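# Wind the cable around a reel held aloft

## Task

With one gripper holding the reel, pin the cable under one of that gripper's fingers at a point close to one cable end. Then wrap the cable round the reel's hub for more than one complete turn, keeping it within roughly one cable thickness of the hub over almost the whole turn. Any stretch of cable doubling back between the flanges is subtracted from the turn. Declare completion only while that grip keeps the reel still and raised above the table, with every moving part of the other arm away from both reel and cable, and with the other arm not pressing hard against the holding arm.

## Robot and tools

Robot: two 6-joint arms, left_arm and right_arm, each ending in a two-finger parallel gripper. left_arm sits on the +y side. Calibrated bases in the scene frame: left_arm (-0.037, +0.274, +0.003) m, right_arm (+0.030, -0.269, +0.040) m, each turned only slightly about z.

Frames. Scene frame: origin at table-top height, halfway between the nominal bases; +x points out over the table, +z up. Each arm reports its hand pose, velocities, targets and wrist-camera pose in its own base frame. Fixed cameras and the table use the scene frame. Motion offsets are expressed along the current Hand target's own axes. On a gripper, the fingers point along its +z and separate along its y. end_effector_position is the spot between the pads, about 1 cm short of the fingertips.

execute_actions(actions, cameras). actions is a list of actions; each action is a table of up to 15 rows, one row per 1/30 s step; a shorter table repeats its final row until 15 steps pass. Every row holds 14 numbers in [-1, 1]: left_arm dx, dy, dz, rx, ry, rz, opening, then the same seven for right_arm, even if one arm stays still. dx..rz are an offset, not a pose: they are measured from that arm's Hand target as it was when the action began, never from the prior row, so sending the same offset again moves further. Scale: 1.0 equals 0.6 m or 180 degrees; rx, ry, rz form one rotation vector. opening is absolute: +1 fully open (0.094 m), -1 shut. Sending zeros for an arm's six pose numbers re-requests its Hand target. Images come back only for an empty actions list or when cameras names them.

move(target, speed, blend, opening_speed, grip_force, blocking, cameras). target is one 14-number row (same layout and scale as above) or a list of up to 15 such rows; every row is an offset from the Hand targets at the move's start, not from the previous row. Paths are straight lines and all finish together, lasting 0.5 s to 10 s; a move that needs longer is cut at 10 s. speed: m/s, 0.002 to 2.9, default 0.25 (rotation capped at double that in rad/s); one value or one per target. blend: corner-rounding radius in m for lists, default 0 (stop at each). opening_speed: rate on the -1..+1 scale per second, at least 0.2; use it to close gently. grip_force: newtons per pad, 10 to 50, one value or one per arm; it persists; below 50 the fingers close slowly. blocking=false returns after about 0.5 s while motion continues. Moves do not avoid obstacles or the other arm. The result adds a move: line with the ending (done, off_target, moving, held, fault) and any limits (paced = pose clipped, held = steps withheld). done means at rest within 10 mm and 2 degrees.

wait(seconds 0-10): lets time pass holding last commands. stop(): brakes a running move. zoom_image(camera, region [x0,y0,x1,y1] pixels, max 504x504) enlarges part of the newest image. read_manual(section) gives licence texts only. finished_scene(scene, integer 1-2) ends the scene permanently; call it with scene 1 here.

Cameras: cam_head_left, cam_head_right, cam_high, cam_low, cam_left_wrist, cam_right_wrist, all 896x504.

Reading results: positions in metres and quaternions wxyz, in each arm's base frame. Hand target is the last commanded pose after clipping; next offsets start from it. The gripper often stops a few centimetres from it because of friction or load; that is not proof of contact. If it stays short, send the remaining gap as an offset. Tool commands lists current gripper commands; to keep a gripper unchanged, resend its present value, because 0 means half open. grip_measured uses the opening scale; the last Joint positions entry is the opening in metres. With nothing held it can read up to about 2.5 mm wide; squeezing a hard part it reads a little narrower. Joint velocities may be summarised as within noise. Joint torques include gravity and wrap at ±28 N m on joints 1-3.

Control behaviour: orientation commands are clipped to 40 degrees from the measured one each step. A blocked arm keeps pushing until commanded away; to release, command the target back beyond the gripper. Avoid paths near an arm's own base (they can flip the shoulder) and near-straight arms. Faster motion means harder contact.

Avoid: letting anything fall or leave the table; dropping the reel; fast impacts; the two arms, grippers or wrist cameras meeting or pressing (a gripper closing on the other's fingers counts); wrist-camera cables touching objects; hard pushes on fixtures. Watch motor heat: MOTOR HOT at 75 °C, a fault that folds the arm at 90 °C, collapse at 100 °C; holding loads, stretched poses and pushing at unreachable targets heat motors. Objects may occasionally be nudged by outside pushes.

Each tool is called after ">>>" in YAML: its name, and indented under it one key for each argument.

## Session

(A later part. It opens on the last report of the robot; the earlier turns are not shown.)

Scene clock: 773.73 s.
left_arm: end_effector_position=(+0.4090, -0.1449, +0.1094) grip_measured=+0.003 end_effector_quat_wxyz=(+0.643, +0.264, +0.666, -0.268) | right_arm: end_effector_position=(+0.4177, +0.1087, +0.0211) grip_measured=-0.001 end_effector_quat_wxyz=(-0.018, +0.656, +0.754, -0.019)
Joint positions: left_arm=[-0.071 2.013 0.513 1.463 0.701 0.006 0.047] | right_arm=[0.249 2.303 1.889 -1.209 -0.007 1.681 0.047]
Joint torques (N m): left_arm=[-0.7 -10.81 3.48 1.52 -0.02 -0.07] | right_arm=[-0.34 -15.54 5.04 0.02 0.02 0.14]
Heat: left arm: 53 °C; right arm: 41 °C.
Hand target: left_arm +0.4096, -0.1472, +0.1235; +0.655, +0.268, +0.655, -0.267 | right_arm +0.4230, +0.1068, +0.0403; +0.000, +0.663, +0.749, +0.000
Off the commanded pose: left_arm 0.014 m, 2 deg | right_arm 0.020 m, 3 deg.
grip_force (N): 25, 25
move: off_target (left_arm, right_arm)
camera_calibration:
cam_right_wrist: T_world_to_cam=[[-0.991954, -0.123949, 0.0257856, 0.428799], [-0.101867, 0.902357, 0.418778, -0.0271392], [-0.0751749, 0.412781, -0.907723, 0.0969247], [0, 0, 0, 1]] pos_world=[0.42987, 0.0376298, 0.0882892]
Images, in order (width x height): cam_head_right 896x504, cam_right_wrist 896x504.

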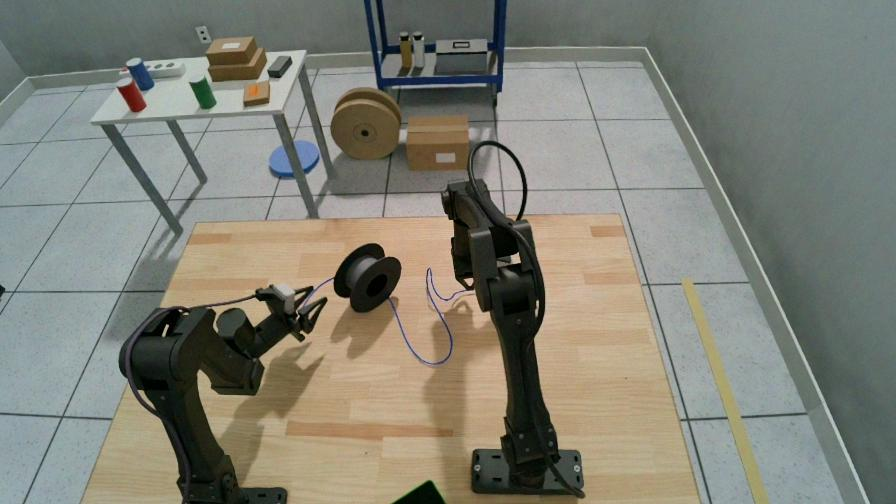

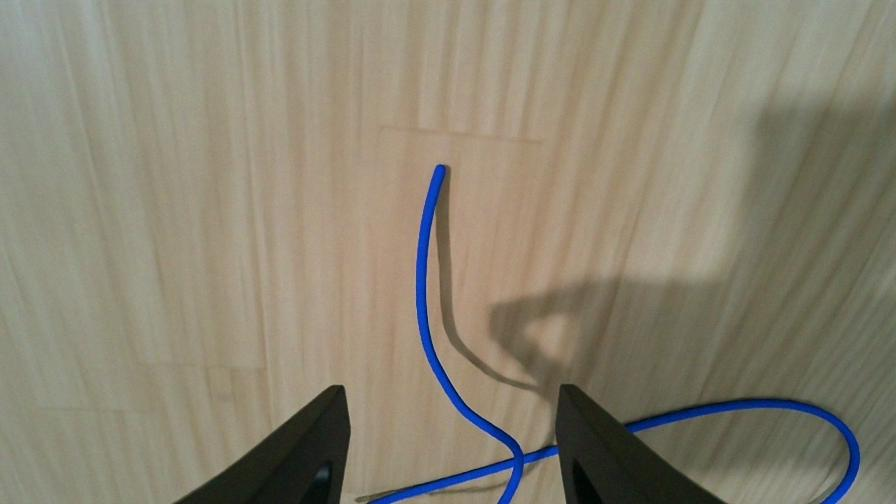

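>>> move:
  target: [0,0,0,0,0,0,0.0,-0.0135,0.0168,0.11,0,0,0,0]
  cameras: ["cam_right_wrist"]
  speed: 0.08

Scene clock: 781.63 s.
left_arm: end_effector_position=(+0.4090, -0.1449, +0.1094) grip_measured=+0.003 end_effector_quat_wxyz=(+0.643, +0.264, +0.666, -0.268) | right_arm: end_effector_position=(+0.4343, +0.1043, -0.0158) grip_measured=-0.001 end_effector_quat_wxyz=(+0.001, +0.663, +0.749, +0.008)
Joint positions: left_arm=[-0.071 2.013 0.513 1.463 0.701 0.006 0.047] | right_arm=[0.231 2.334 1.792 -1.016 -0.007 1.681 0.047]
Joint torques (N m): left_arm=[-0.7 -10.81 3.48 1.52 -0.03 -0.06] | right_arm=[-0.68 -9.84 5.31 0.12 0.03 -0.07]
Heat: left arm: 53 °C; right arm: 41 °C.
Hand target: left_arm +0.4096, -0.1472, +0.1235; +0.655, +0.268, +0.655, -0.267 | right_arm +0.4339, +0.0999, -0.0256; +0.000, +0.663, +0.749, +0.000
Off the commanded pose: left_arm 0.014 m, 2 deg | right_arm 0.011 m, 1 deg.
grip_force (N): 25, 25
move: off_target (left_arm, right_arm)
camera_calibration:
cam_right_wrist: T_world_to_cam=[[-0.993558, -0.106014, -0.0400511, 0.443422], [-0.112951, 0.897608, 0.426076, -0.000545867], [-0.00921963, 0.427855, -0.9038, 0.0362869], [0, 0, 0, 1]] pos_world=[0.440839, 0.0319732, 0.0507882]
Images, in order (width x height): cam_right_wrist 896x504.

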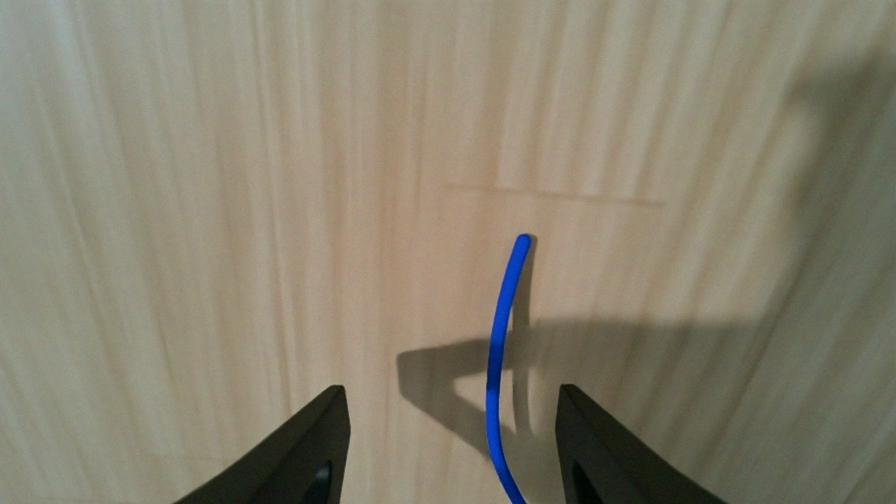

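>>> move:
  target:
    - [0,0,0,0,0,0,0.0,-0.0125,-0.0133,0.024,0,0,0,0]
    - [0,0,0,0,0,0,0.0,-0.0125,-0.0133,0.024,0,0,0,-1]
  cameras: ["cam_right_wrist"]
  speed: 0.05
  opening_speed: 0.6

Scene clock: 790.03 s.
left_arm: end_effector_position=(+0.4090, -0.1449, +0.1094) grip_measured=+0.003 end_effector_quat_wxyz=(+0.643, +0.264, +0.666, -0.268) | right_arm: end_effector_position=(+0.4313, +0.0982, -0.0311) grip_measured=-0.927 end_effector_quat_wxyz=(+0.002, +0.663, +0.749, +0.010)
Joint positions: left_arm=[-0.071 2.013 0.513 1.463 0.701 0.006 0.047] | right_arm=[0.218 2.334 1.728 -0.948 -0.009 1.667 0.003]
Joint torques (N m): left_arm=[-0.72 -10.81 3.48 1.52 -0.03 -0.07] | right_arm=[-0.62 -10.66 3.81 0.16 0 -0.08]
Heat: left arm: 53 °C; right arm: 42 °C.
Hand target: left_arm +0.4096, -0.1472, +0.1235; +0.655, +0.268, +0.655, -0.267 | right_arm +0.4268, +0.0916, -0.0401; +0.000, +0.663, +0.749, -0.001
Off the commanded pose: left_arm 0.014 m, 2 deg | right_arm 0.012 m, 1 deg.
grip_force (N): 25, 25
move: off_target (left_arm, right_arm); target 2's new opening was sent with right_arm's hand 0.011 m and 1 deg from that target
camera_calibration:
cam_right_wrist: T_world_to_cam=[[-0.993292, -0.10703, -0.0437685, 0.439077], [-0.115444, 0.896236, 0.428292, 0.0124668], [-0.00661319, 0.430471, -0.90258, 0.0238284], [0, 0, 0, 1]] pos_world=[0.437729, 0.0255638, 0.0353854]
Images, in order (width x height): cam_right_wrist 896x504.

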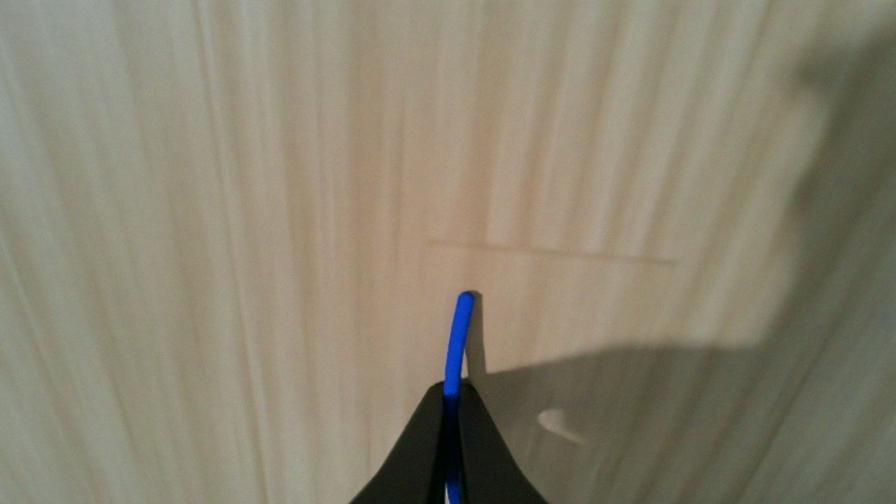

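>>> move:
  target:
    - [0,0,0,0,0,0,0.0,0,0,0,0,0,0,0]
    - [0,0,0,0,0,0,0.0,0,0,-0.17,0,0,-0.528,0]
    - [0,0,0,0,0,0,0.0,0.101,0.009,-0.15,0,0,0.944,0]
  cameras: ["cam_right_wrist"]
  speed: [0.1,0.6,0.6]

Scene clock: 819.47 s.
left_arm: end_effector_position=(+0.4090, -0.1449, +0.1094) grip_measured=+0.003 end_effector_quat_wxyz=(+0.643, +0.264, +0.666, -0.268) | right_arm: end_effector_position=(+0.4226, +0.1484, +0.0524) grip_measured=-0.001 end_effector_quat_wxyz=(+0.000, +0.800, -0.601, +0.005)
Joint positions: left_arm=[-0.071 2.013 0.513 1.463 0.701 0.006 0.047] | right_arm=[0.339 2.295 2.002 -1.273 0.008 -1.515 0.047]
Joint torques (N m): left_arm=[-0.7 -10.81 3.48 1.52 -0.03 -0.06] | right_arm=[0.23 -9.68 8.01 -0.09 -0.11 -0.07]
Heat: left arm: 52 °C; right arm: 44 °C.
Hand target: left_arm +0.4096, -0.1472, +0.1235; +0.655, +0.268, +0.655, -0.267 | right_arm +0.4250, +0.1523, +0.0498; +0.001, +0.804, -0.594, +0.000
Off the commanded pose: left_arm 0.014 m, 2 deg | right_arm 0.005 m, 1 deg.
grip_force (N): 25, 25
move: off_target (left_arm)
camera_calibration:
cam_right_wrist: T_world_to_cam=[[0.964105, 0.264671, -0.0212395, -0.444209], [0.248283, -0.870269, 0.425425, 0.0392146], [0.0941137, -0.415428, -0.904744, 0.160494], [0, 0, 0, 1]] pos_world=[0.403423, 0.21837, 0.119088]
Images, in order (width x height): cam_right_wrist 896x504.

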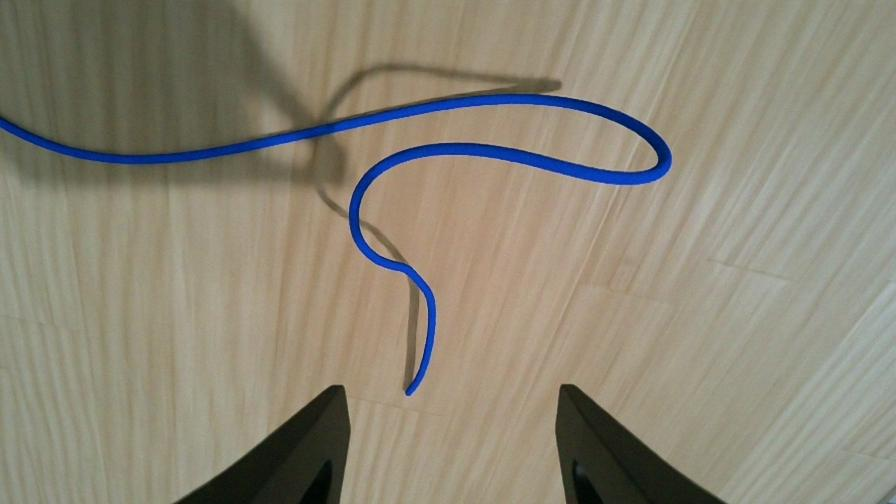

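>>> move:
  target: [0,0,0,0,0,0,0.0,-0.0295,0.059,0.095,0,0,-0.067,0]
  cameras: ["cam_right_wrist"]
  speed: 0.12

Scene clock: 831.10 s.
left_arm: end_effector_position=(+0.4090, -0.1449, +0.1094) grip_measured=+0.003 end_effector_quat_wxyz=(+0.643, +0.264, +0.666, -0.268) | right_arm: end_effector_position=(+0.3802, +0.1522, -0.0278) grip_measured=-0.001 end_effector_quat_wxyz=(+0.026, +0.857, -0.514, -0.014)
Joint positions: left_arm=[-0.071 2.013 0.513 1.463 0.701 0.006 0.047] | right_arm=[0.383 2.279 1.644 -0.995 0.01 -1.679 0.047]
Joint torques (N m): left_arm=[-0.72 -10.81 3.48 1.52 -0.03 -0.07] | right_arm=[0.53 -15.73 4.67 0.02 -0.1 -0.09]
Heat: left arm: 52 °C; right arm: 44 °C.
Hand target: left_arm +0.4096, -0.1472, +0.1235; +0.655, +0.268, +0.655, -0.267 | right_arm +0.3858, +0.1588, -0.0071; +0.001, +0.862, -0.507, +0.000
Off the commanded pose: left_arm 0.014 m, 2 deg | right_arm 0.022 m, 3 deg.
grip_force (N): 25, 25
move: off_target (left_arm, right_arm)
camera_calibration:
cam_right_wrist: T_world_to_cam=[[0.885323, 0.45688, -0.0863951, -0.407105], [0.448136, -0.788845, 0.420593, -0.00132433], [0.124008, -0.411077, -0.903127, 0.081501], [0, 0, 0, 1]] pos_world=[0.350906, 0.218457, 0.0389908]
Images, in order (width x height): cam_right_wrist 896x504.

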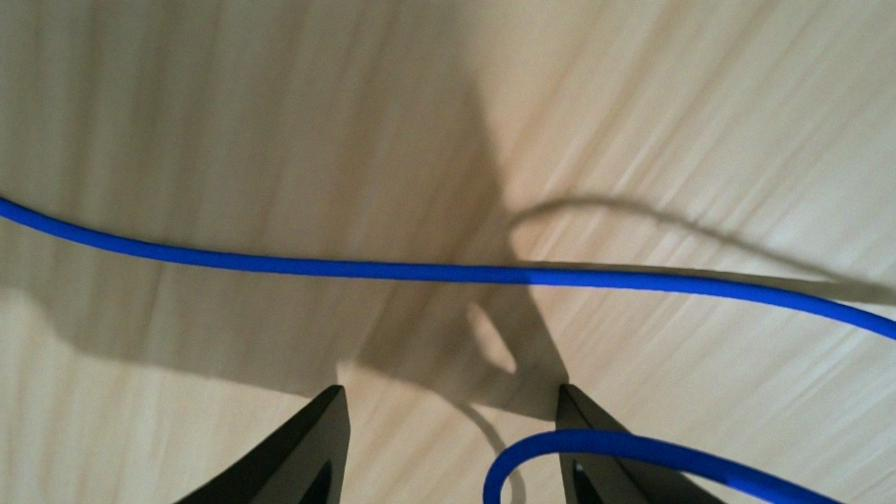

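>>> move:
  target: [0,0,0,0,0,0,0.0,0.03,0.0,0.01,0,0,0,0]
  cameras: ["cam_right_wrist"]
  speed: 0.05

Scene clock: 838.33 s.
left_arm: end_effector_position=(+0.4090, -0.1449, +0.1094) grip_measured=+0.003 end_effector_quat_wxyz=(+0.643, +0.264, +0.666, -0.268) | right_arm: end_effector_position=(+0.3884, +0.1404, -0.0280) grip_measured=-0.001 end_effector_quat_wxyz=(+0.021, +0.860, -0.511, -0.011)
Joint positions: left_arm=[-0.071 2.013 0.513 1.463 0.701 0.006 0.047] | right_arm=[0.349 2.279 1.644 -0.982 0.01 -1.721 0.047]
Joint torques (N m): left_arm=[-0.7 -10.81 3.48 1.52 -0.03 -0.06] | right_arm=[-0.27 -14.13 5.11 -0.01 -0.11 -0.11]
Heat: left arm: 52 °C; right arm: 46 °C.
Hand target: left_arm +0.4096, -0.1472, +0.1235; +0.655, +0.268, +0.655, -0.267 | right_arm +0.3946, +0.1431, -0.0131; +0.001, +0.862, -0.507, +0.000
Off the commanded pose: left_arm 0.014 m, 2 deg | right_arm 0.016 m, 3 deg.
grip_force (N): 25, 25
move: off_target (left_arm, right_arm)
camera_calibration:
cam_right_wrist: T_world_to_cam=[[0.882549, 0.464521, -0.072983, -0.408554], [0.449567, -0.788066, 0.420525, -0.0149467], [0.137827, -0.403945, -0.904341, 0.0691388], [0, 0, 0, 1]] pos_world=[0.35776, 0.205931, 0.038993]
Images, in order (width x height): cam_right_wrist 896x504.

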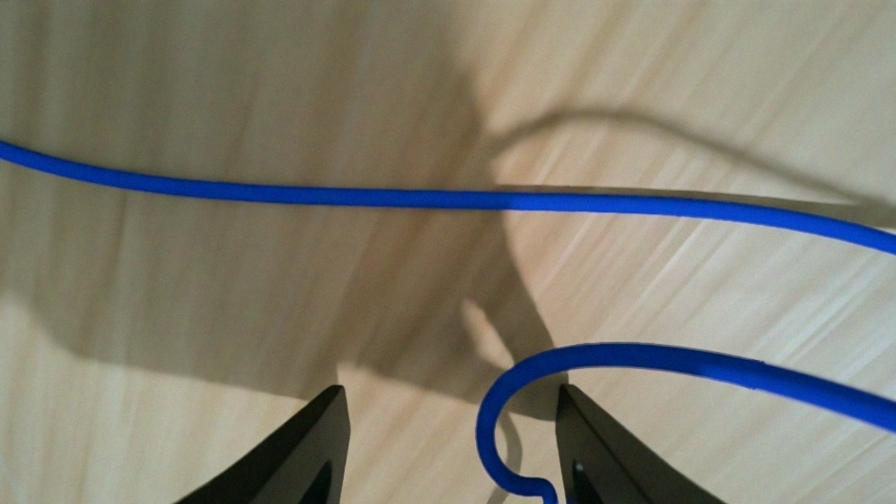

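>>> move:
  target: [0,0,0,0,0,0,0.0,0,0.0,0.0,0,0,0,-1]
  cameras: ["cam_right_wrist"]
  speed: 0.05
  opening_speed: 0.6

>>> move:
  target: [0,0,0,0,0,0,0.0,0,0.0,-0.2,0,0,0,-1]
  cameras: ["cam_right_wrist","cam_head_right","cam_left_wrist"]
  speed: 0.1

Scene clock: 843.70 s.
left_arm: end_effector_position=(+0.4090, -0.1449, +0.1094) grip_measured=+0.003 end_effector_quat_wxyz=(+0.643, +0.264, +0.666, -0.268) | right_arm: end_effector_position=(+0.3885, +0.1404, -0.0280) grip_measured=-0.930 end_effector_quat_wxyz=(+0.020, +0.860, -0.510, -0.011)
Joint positions: left_arm=[-0.071 2.013 0.513 1.463 0.701 0.006 0.047] | right_arm=[0.349 2.279 1.644 -0.981 0.01 -1.722 0.003]
Joint torques (N m): left_arm=[-0.7 -10.81 3.47 1.52 -0.03 -0.07] | right_arm=[-0.32 -14.16 5.03 0.03 -0.14 -0.09]
Heat: left arm: 52 °C; right arm: 47 °C.
Hand target: left_arm +0.4096, -0.1472, +0.1235; +0.655, +0.268, +0.655, -0.267 | right_arm +0.3946, +0.1431, -0.0131; +0.001, +0.862, -0.507, +0.000
Off the commanded pose: left_arm 0.014 m, 2 deg | right_arm 0.016 m, 3 deg.
grip_force (N): 25, 25
move: off_target (left_arm, right_arm)
camera_calibration:
cam_right_wrist: T_world_to_cam=[[0.882076, 0.465481, -0.0725976, -0.408595], [0.450278, -0.787688, 0.420473, -0.0152769], [0.138538, -0.403578, -0.904396, 0.0688111], [0, 0, 0, 1]] pos_world=[0.357757, 0.20593, 0.0389931]
Images, in order (width x height): cam_right_wrist 896x504.

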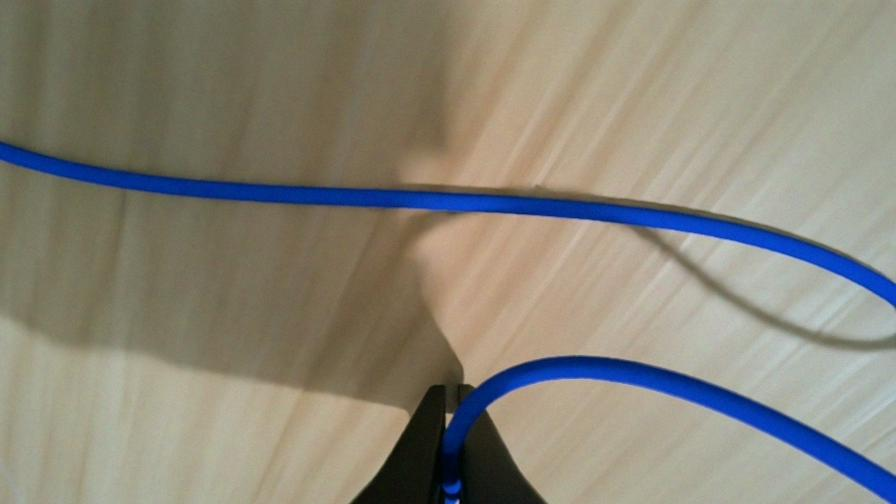

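Scene clock: 845.70 s.
left_arm: end_effector_position=(+0.4090, -0.1449, +0.1094) grip_measured=+0.003 end_effector_quat_wxyz=(+0.643, +0.264, +0.666, -0.268) | right_arm: end_effector_position=(+0.3906, +0.1412, +0.0787) grip_measured=-0.932 end_effector_quat_wxyz=(+0.028, +0.860, -0.510, -0.017)
Joint positions: left_arm=[-0.071 2.013 0.513 1.463 0.701 0.006 0.047] | right_arm=[0.349 2.219 1.977 -1.394 0.01 -1.722 0.003]
Joint torques (N m): left_arm=[-0.72 -10.81 3.48 1.52 -0.03 -0.07] | right_arm=[-0.25 -15.39 7.76 -0.25 -0.11 -0.1]
Heat: left arm: 52 °C; right arm: 47 °C.
Hand target: left_arm +0.4096, -0.1472, +0.1235; +0.655, +0.268, +0.655, -0.267 | right_arm +0.3948, +0.1432, +0.1069; +0.001, +0.862, -0.507, +0.000
Off the commanded pose: left_arm 0.014 m, 2 deg | right_arm 0.029 m, 4 deg.
grip_force (N): 25, 25
move: off_target (left_arm, right_arm)
camera_calibration:
cam_left_wrist: T_world_to_cam=[[-0.680908, -0.732297, 0.0102345, 0.170927], [-0.333883, 0.297954, -0.894285, 0.312852], [0.651833, -0.612343, -0.447381, -0.212127], [0, 0, 0, 1]] pos_world=[0.359112, -0.0979406, 0.183128]
cam_right_wrist: T_world_to_cam=[[0.88054, 0.464994, -0.0918113, -0.400927], [0.457996, -0.784879, 0.417379, -0.0636107], [0.122018, -0.409568, -0.904083, 0.172499], [0, 0, 0, 1]] pos_world=[0.361118, 0.207152, 0.145694]
Images, in order (width x height): cam_head_right 896x504, cam_left_wrist 896x504, cam_right_wrist 896x504.

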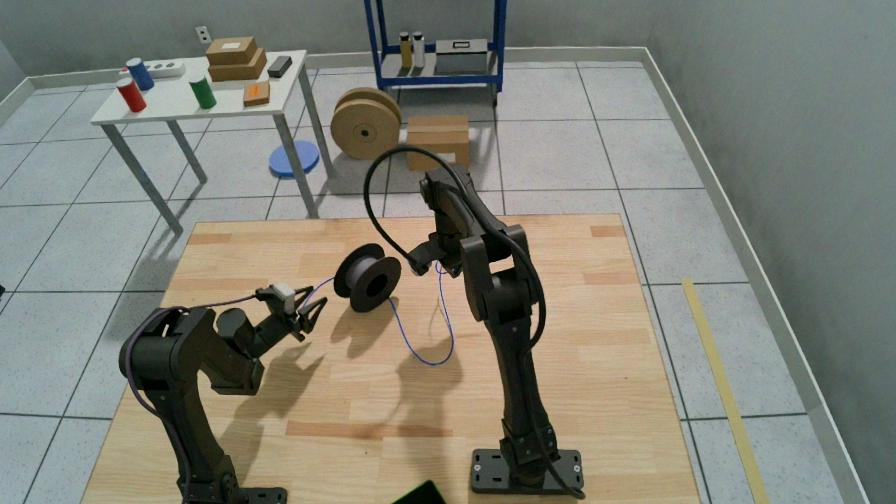

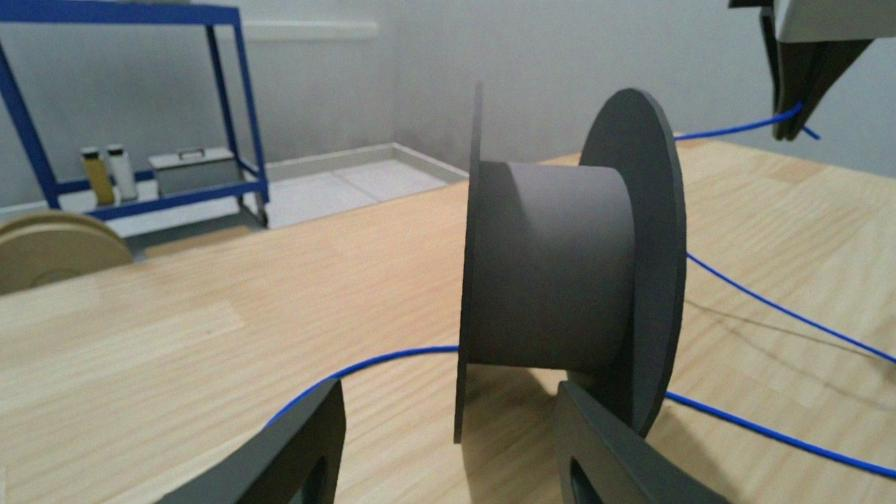

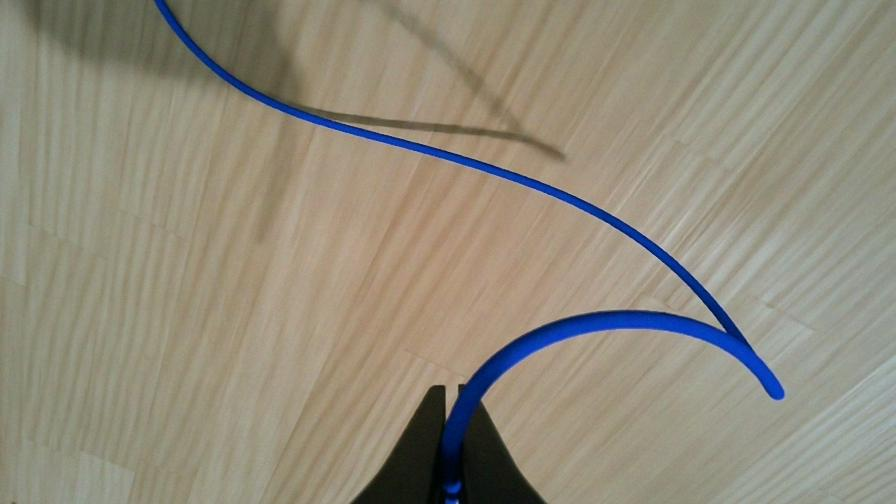

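>>> move:
  target: [0.0,-0.013,0.1,0,0,0,0.0,0,0,0,0,0,0,-1]
  cameras: ["cam_left_wrist"]
  speed: 0.08

Scene clock: 859.33 s.
left_arm: end_effector_position=(+0.4404, -0.1935, +0.1233) grip_measured=+0.003 end_effector_quat_wxyz=(+0.653, +0.271, +0.655, -0.269) | right_arm: end_effector_position=(+0.3905, +0.1412, +0.0787) grip_measured=-0.932 end_effector_quat_wxyz=(+0.028, +0.860, -0.510, -0.017)
Joint positions: left_arm=[-0.212 2.051 0.679 1.368 0.571 0.005 0.047] | right_arm=[0.349 2.219 1.977 -1.394 0.01 -1.722 0.003]
Joint torques (N m): left_arm=[-0.34 -7.56 6.05 1.51 -0.11 -0.05] | right_arm=[-0.24 -15.27 7.87 -0.32 -0.14 -0.09]
Heat: left arm: 52 °C; right arm: 45 °C.
Hand target: left_arm +0.4471, -0.1948, +0.1236; +0.655, +0.268, +0.655, -0.267 | right_arm +0.3949, +0.1432, +0.1069; +0.000, +0.862, -0.507, +0.000
Off the commanded pose: left_arm 0.007 m, 0 deg | right_arm 0.029 m, 4 deg.
grip_force (N): 25, 25
move: off_target (right_arm)
camera_calibration:
cam_left_wrist: T_world_to_cam=[[-0.688373, -0.725302, -0.00888992, 0.163629], [-0.302925, 0.298595, -0.905029, 0.338043], [0.659074, -0.620305, -0.425257, -0.263634], [0, 0, 0, 1]] pos_world=[0.388794, -0.145791, 0.195281]
Images, in order (width x height): cam_left_wrist 896x504.

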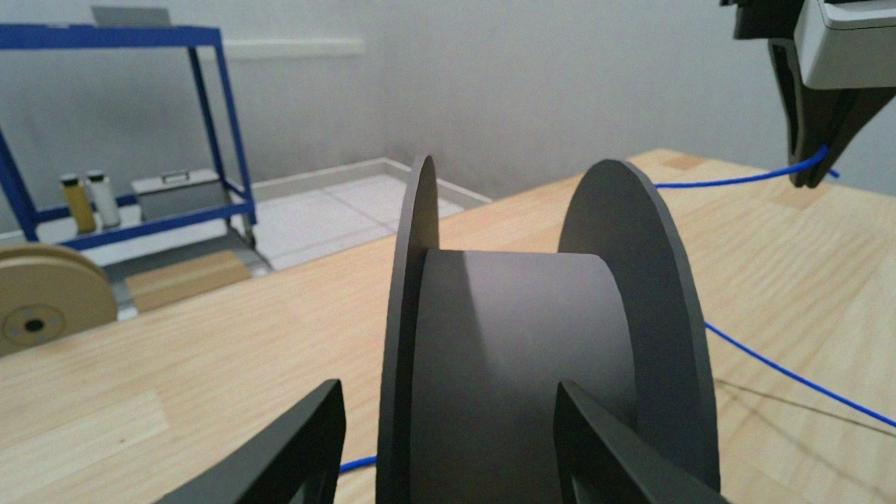

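>>> move:
  target:
    - [0.0,0.022,0,0,0,0,0.0,0,0,0,0,0,0,-1]
    - [0.0,0.022,0.045,0,0,0,0.0,0,0,0,0,0,0,-1]
  cameras: ["cam_left_wrist","cam_high"]
  speed: 0.08

Scene clock: 865.40 s.
left_arm: end_effector_position=(+0.4693, -0.2022, +0.1273) grip_measured=+0.003 end_effector_quat_wxyz=(+0.658, +0.272, +0.650, -0.267) | right_arm: end_effector_position=(+0.3905, +0.1412, +0.0787) grip_measured=-0.932 end_effector_quat_wxyz=(+0.028, +0.860, -0.510, -0.017)
Joint positions: left_arm=[-0.219 2.111 0.811 1.309 0.563 0.005 0.047] | right_arm=[0.349 2.219 1.977 -1.394 0.01 -1.722 0.003]
Joint torques (N m): left_arm=[-0.5 -8.17 6.38 1.38 -0.12 -0.04] | right_arm=[-0.36 -15.28 7.71 -0.3 -0.11 -0.1]
Heat: left arm: 52 °C; right arm: 45 °C.
Hand target: left_arm +0.4756, -0.2042, +0.1236; +0.655, +0.268, +0.655, -0.267 | right_arm +0.3949, +0.1432, +0.1069; +0.000, +0.862, -0.507, +0.000
Off the commanded pose: left_arm 0.008 m, 1 deg | right_arm 0.029 m, 4 deg.
grip_force (N): 25, 25
move: off_target (right_arm)
camera_calibration:
cam_left_wrist: T_world_to_cam=[[-0.687655, -0.725854, -0.0163253, 0.177775], [-0.290356, 0.295545, -0.910136, 0.347164], [0.665451, -0.621119, -0.413989, -0.290969], [0, 0, 0, 1]] pos_world=[0.416674, -0.15429, 0.198411]
Images, in order (width x height): cam_high 896x504, cam_left_wrist 896x504.

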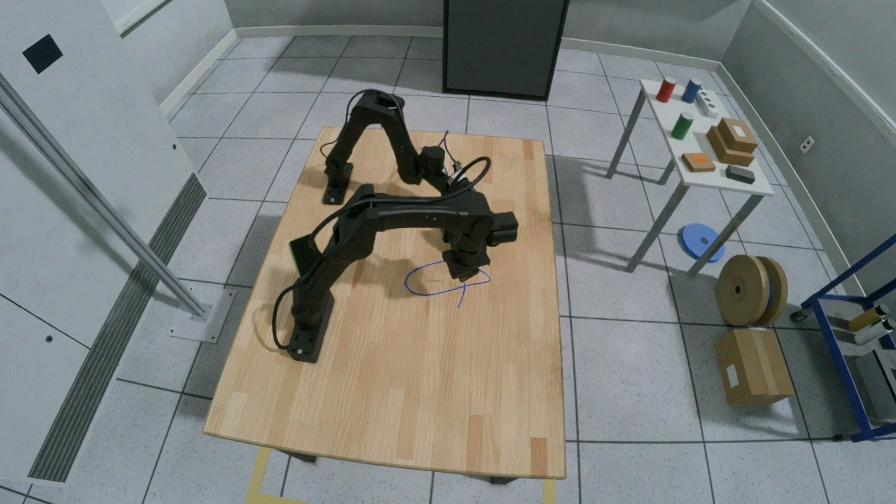

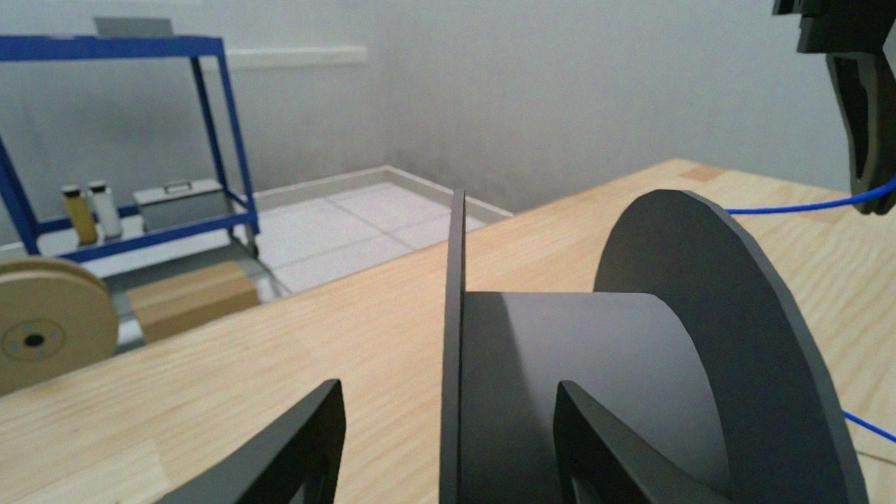

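>>> move:
  target: [0,0,0,0,0,0,-1,0,0,0,0,0,0,-1]
  cameras: ["cam_left_wrist"]
  opening_speed: 0.4

Scene clock: 872.63 s.
left_arm: end_effector_position=(+0.4688, -0.2033, +0.1259) grip_measured=-0.907 end_effector_quat_wxyz=(+0.653, +0.268, +0.653, -0.273) | right_arm: end_effector_position=(+0.3905, +0.1412, +0.0787) grip_measured=-0.932 end_effector_quat_wxyz=(+0.028, +0.860, -0.510, -0.017)
Joint positions: left_arm=[-0.221 2.111 0.811 1.303 0.564 -0.009 0.004] | right_arm=[0.349 2.219 1.977 -1.394 0.01 -1.722 0.003]
Joint torques (N m): left_arm=[-0.32 -8.16 6.38 1.43 -0.13 0.11] | right_arm=[-0.21 -15.17 7.66 -0.29 -0.13 -0.1]
Heat: left arm: 52 °C; right arm: 44 °C.
Hand target: left_arm +0.4755, -0.2043, +0.1236; +0.655, +0.268, +0.655, -0.267 | right_arm +0.3949, +0.1432, +0.1069; +0.000, +0.862, -0.507, +0.000
Off the commanded pose: left_arm 0.007 m, 1 deg | right_arm 0.029 m, 4 deg.
grip_force (N): 25, 25
move: off_target (right_arm)
camera_calibration:
cam_left_wrist: T_world_to_cam=[[-0.690373, -0.723453, 0.000547819, 0.176163], [-0.303502, 0.288937, -0.907966, 0.350659], [0.656712, -0.627001, -0.419044, -0.288342], [0, 0, 0, 1]] pos_world=[0.417402, -0.154664, 0.197461]
Images, in order (width x height): cam_left_wrist 896x504.

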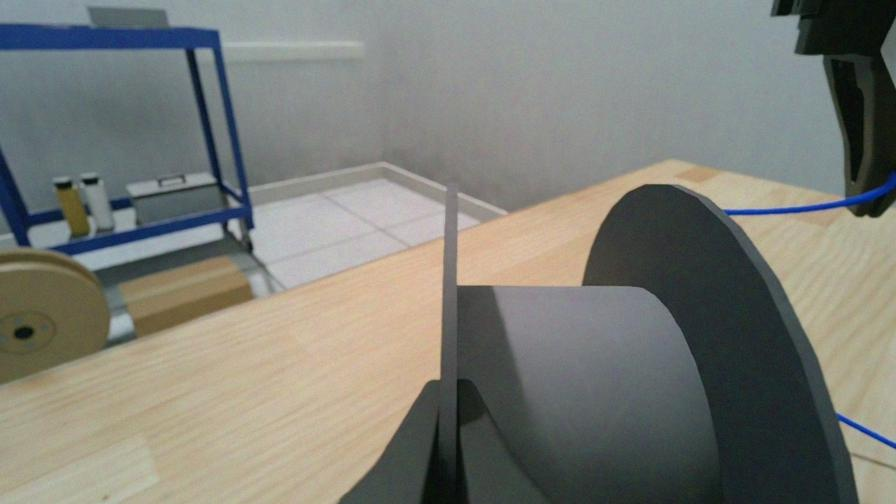

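>>> move:
  target:
    - [0,0,0,0,0,0,-1,0,0,-0.17,0,0,0,-1]
    - [-0.02,0,0,0,0,0,-1,0,0,-0.17,0,0,0,-1]
    - [-0.02,-0.082,-0.012,0,0,0,-1,0,0,-0.17,0,0,0,-1]
    - [0.004,-0.082,-0.012,0,0,0,-1,0,0,-0.17,0,0,0,-1]
  cameras: ["all"]
  speed: 0.1

Scene clock: 891.87 s.
left_arm: end_effector_position=(+0.4402, -0.2317, +0.1278) grip_measured=-0.907 end_effector_quat_wxyz=(+0.657, +0.262, +0.655, -0.267) | right_arm: end_effector_position=(+0.3971, +0.1436, +0.1846) grip_measured=-0.932 end_effector_quat_wxyz=(-0.048, +0.858, -0.509, +0.045)
Joint positions: left_arm=[-0.334 2.06 0.717 1.349 0.434 -0.008 0.004] | right_arm=[0.349 2.097 2.206 -1.548 0.01 -1.723 0.003]
Joint torques (N m): left_arm=[-0.8 -7.68 3.15 1.8 0 0.11] | right_arm=[-0.25 -13.6 7.36 0.1 -0.09 -0.09]
Heat: left arm: 52 °C; right arm: 45 °C.
Hand target: left_arm +0.4361, -0.2343, +0.1210; +0.655, +0.268, +0.655, -0.267 | right_arm +0.3949, +0.1432, +0.2089; +0.001, +0.862, -0.507, +0.000
Off the commanded pose: left_arm 0.008 m, 1 deg | right_arm 0.024 m, 8 deg.
joint sent to its limit (right arm) — joint 4 (wrist pitch), lower limit. The joint targets are off in orientation, not in position.
grip_force (N): 25, 25
move: off_target (right_arm)
camera_calibration:
cam_left_wrist: T_world_to_cam=[[-0.677, -0.735983, -0.000574284, 0.127313], [-0.30673, 0.282857, -0.908795, 0.351984], [0.669021, -0.615078, -0.417242, -0.289532], [0, 0, 0, 1]] pos_world=[0.387857, -0.183946, 0.19915]
cam_right_wrist: T_world_to_cam=[[0.879136, 0.465681, 0.101302, -0.433206], [0.379845, -0.813063, 0.441187, -0.0783433], [0.287817, -0.349384, -0.891679, 0.191753], [0, 0, 0, 1]] pos_world=[0.355416, 0.205033, 0.249431]

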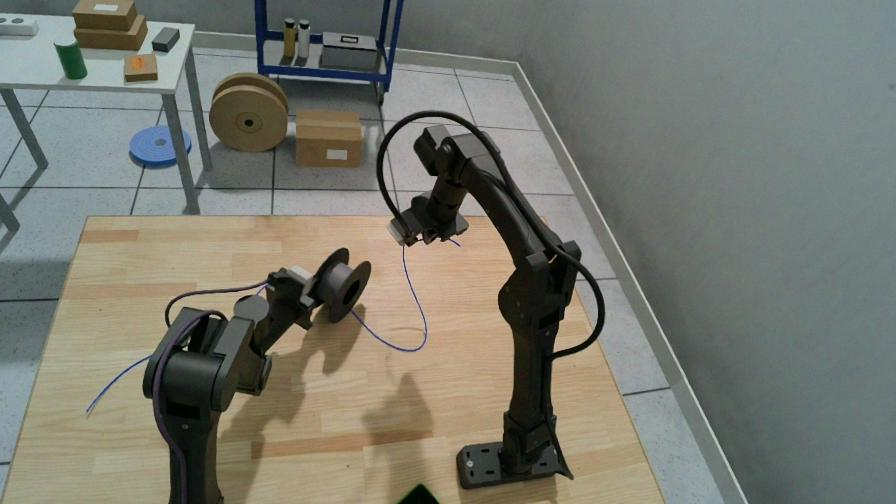

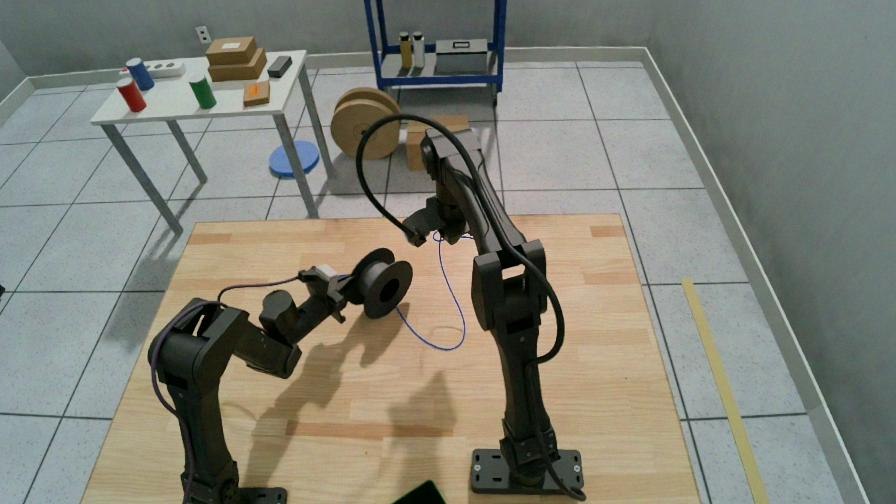

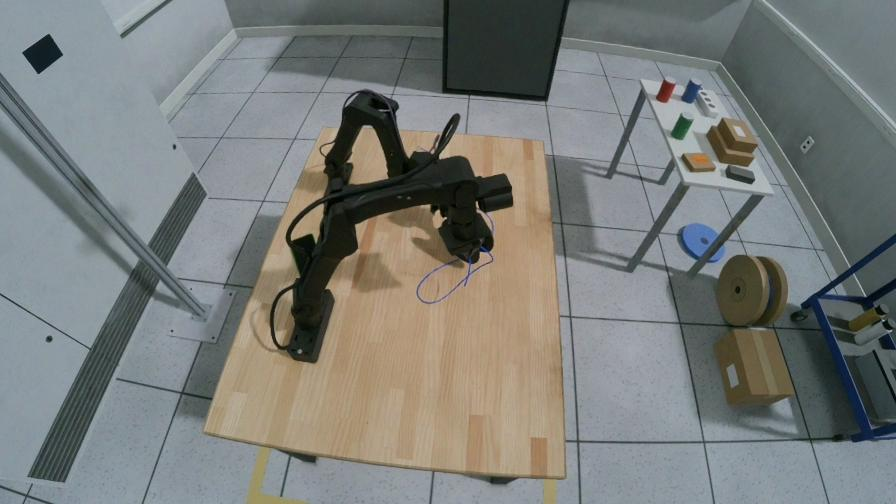

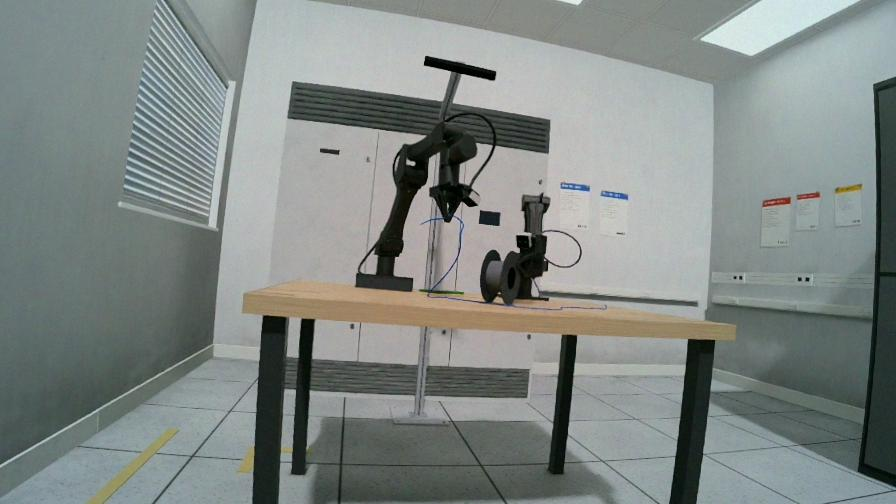

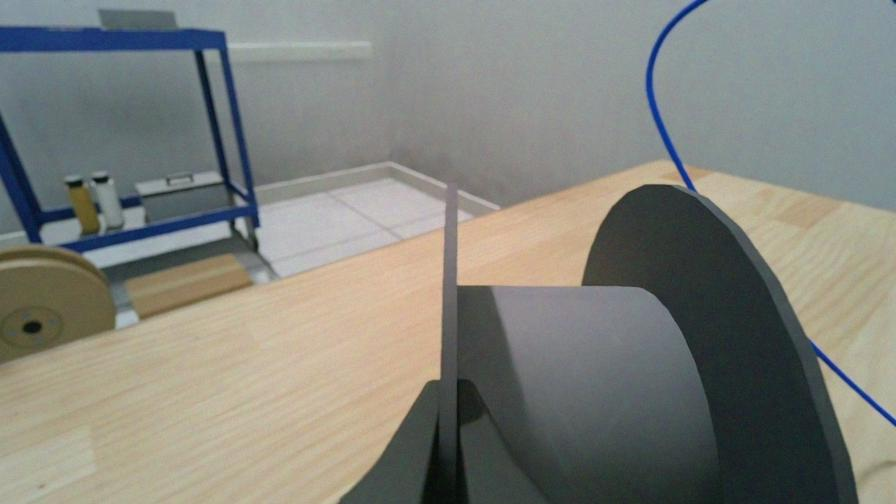

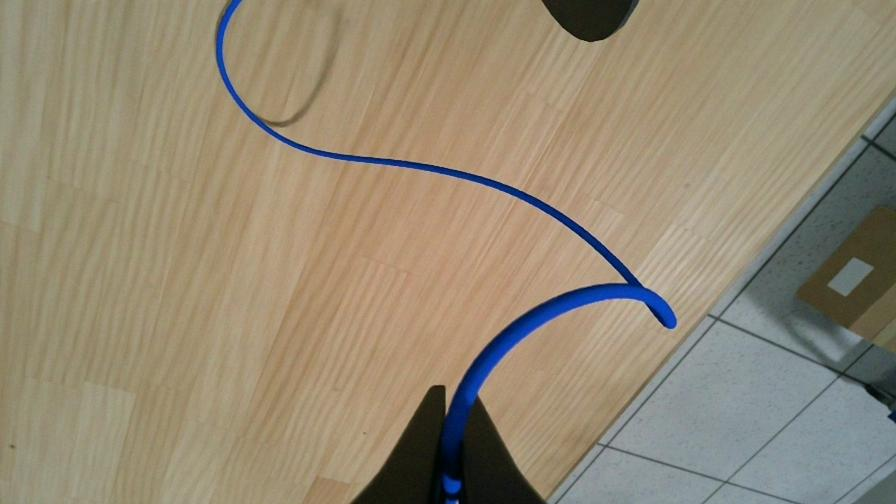

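>>> zoom_image:
  camera: "cam_head_left"
  region: [380, 180, 500, 280]

>>> zoom_image:
  camera: "cam_low"
  region: [400, 160, 560, 310]

Scaled by 4.200 from the camera's 896x504 image, which has a finer 1280x720 frame.

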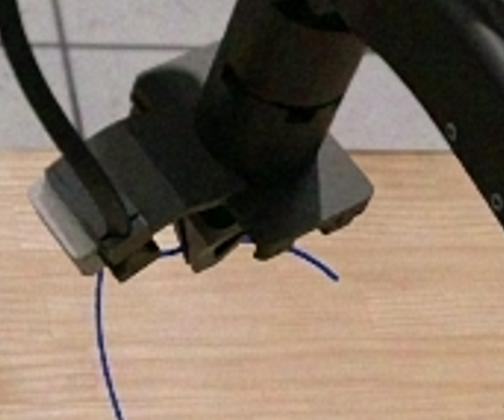

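Scaled by 3.150 from the camera's 896x504 image, which has a finer 1280x720 frame.

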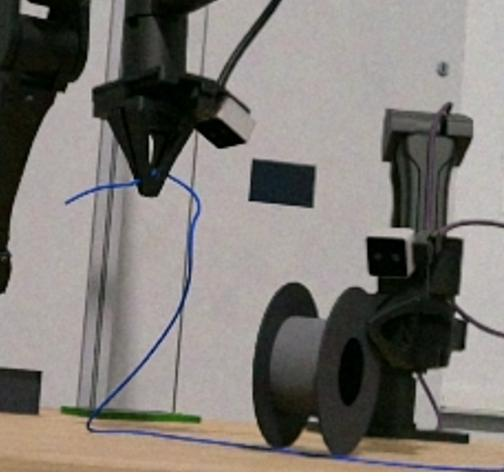

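>>> move:
  target:
    - [0,0,0,0,0,0,-1,-0.039,-0.126,-0.018,0,0,0.444,-1]
    - [0,0,0,0,0,0,-1,-0.0947,-0.2145,0.015,0,0,0.889,-1]
  cameras: ["all"]
  speed: [0.5,0.5]
  blend: [0.03,0]

Scene clock: 908.97 s.
left_arm: end_effector_position=(+0.4402, -0.2317, +0.1279) grip_measured=-0.907 end_effector_quat_wxyz=(+0.657, +0.262, +0.655, -0.267) | right_arm: end_effector_position=(+0.4711, +0.2525, +0.2019) grip_measured=-0.932 end_effector_quat_wxyz=(+0.143, +0.335, +0.918, +0.155)
Joint positions: left_arm=[-0.334 2.06 0.717 1.349 0.434 -0.008 0.004] | right_arm=[0.492 2.462 2.838 -1.521 0.006 1.19 0.003]
Joint torques (N m): left_arm=[-0.8 -7.66 3.14 1.8 0 0.11] | right_arm=[-0.36 -10.07 7.62 0.95 -0.1 0.07]
Heat: left arm: 53 °C; right arm: 45 °C.
Hand target: left_arm +0.4361, -0.2343, +0.1211; +0.655, +0.268, +0.655, -0.267 | right_arm +0.4796, +0.2555, +0.1998; +0.000, +0.349, +0.937, +0.000
Off the commanded pose: left_arm 0.008 m, 1 deg | right_arm 0.009 m, 24 deg.
elbow stopped short (right arm): the move would have taken joint 3 (elbow) straighter than the controller allows.
grip_force (N): 25, 25
move: off_target (right_arm)
camera_calibration:
cam_left_wrist: T_world_to_cam=[[-0.676949, -0.736029, -0.000748984, 0.127251], [-0.306417, 0.282746, -0.908935, 0.351929], [0.669215, -0.615073, -0.416937, -0.289559], [0, 0, 0, 1]] pos_world=[0.387757, -0.183946, 0.199248]
cam_right_wrist: T_world_to_cam=[[-0.571098, -0.712618, -0.407459, 0.532647], [-0.819789, 0.520717, 0.238327, 0.243924], [0.0423346, 0.470139, -0.881577, 0.13056], [0, 0, 0, 1]] pos_world=[0.498633, 0.191177, 0.273996]

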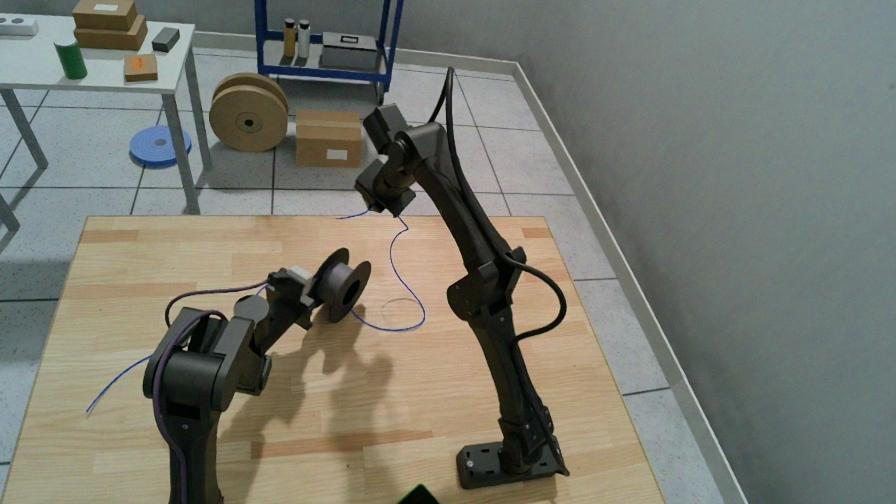

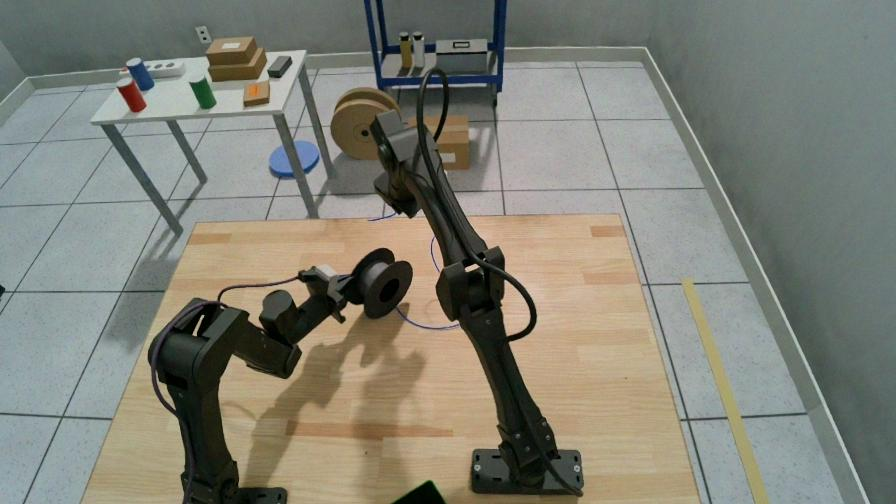

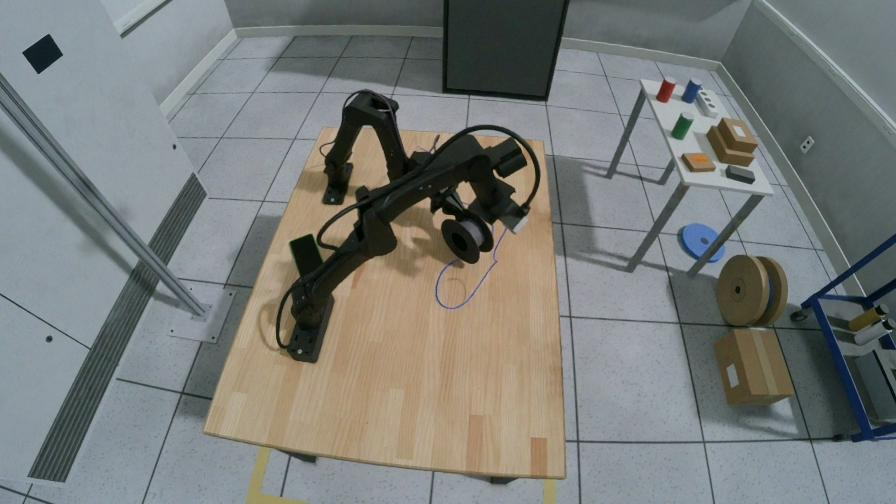

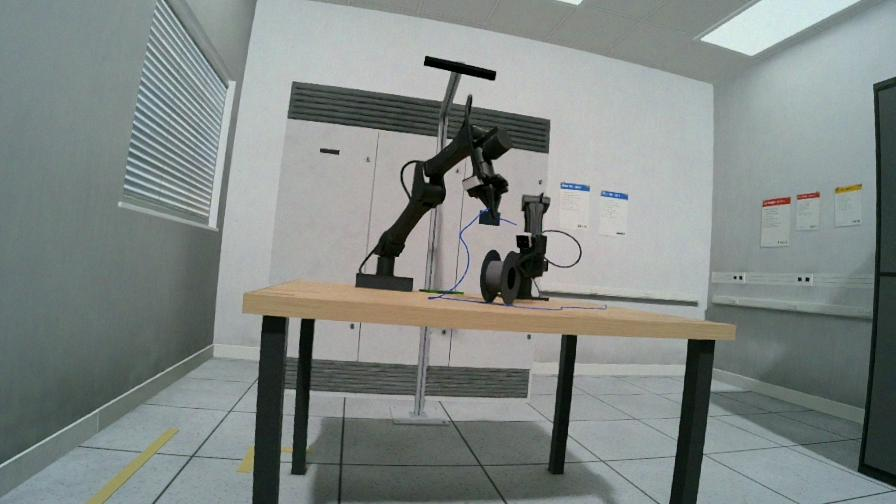

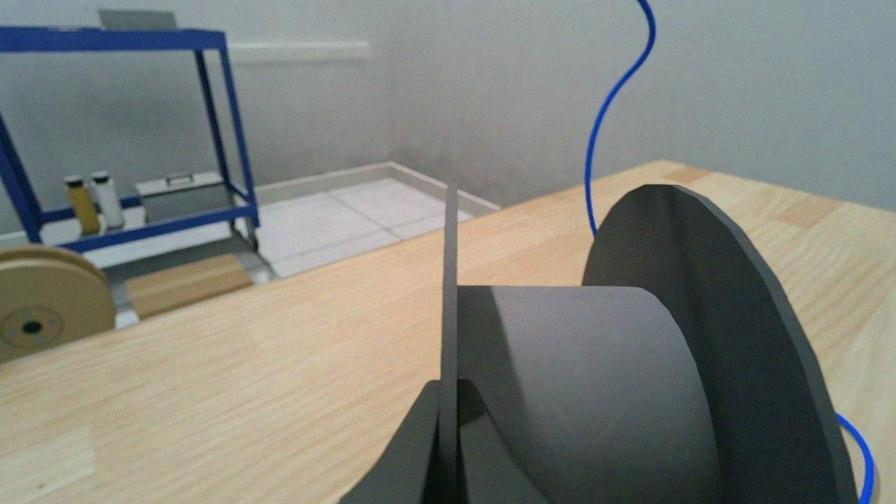

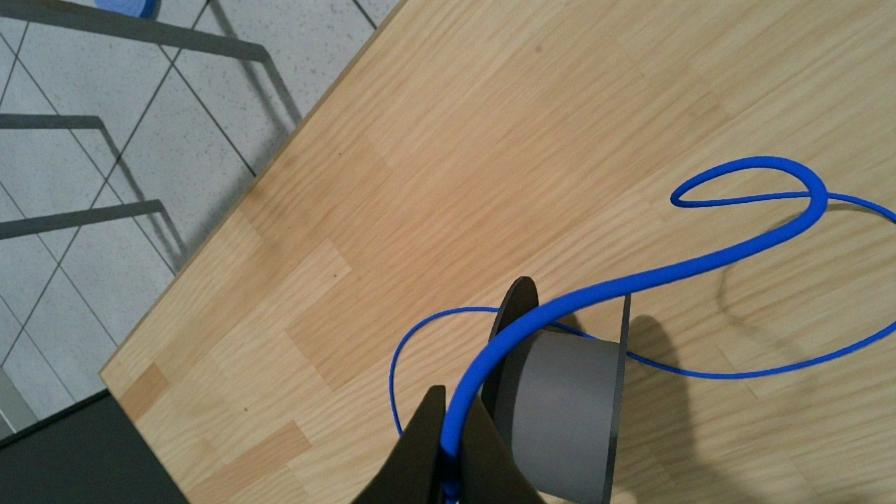

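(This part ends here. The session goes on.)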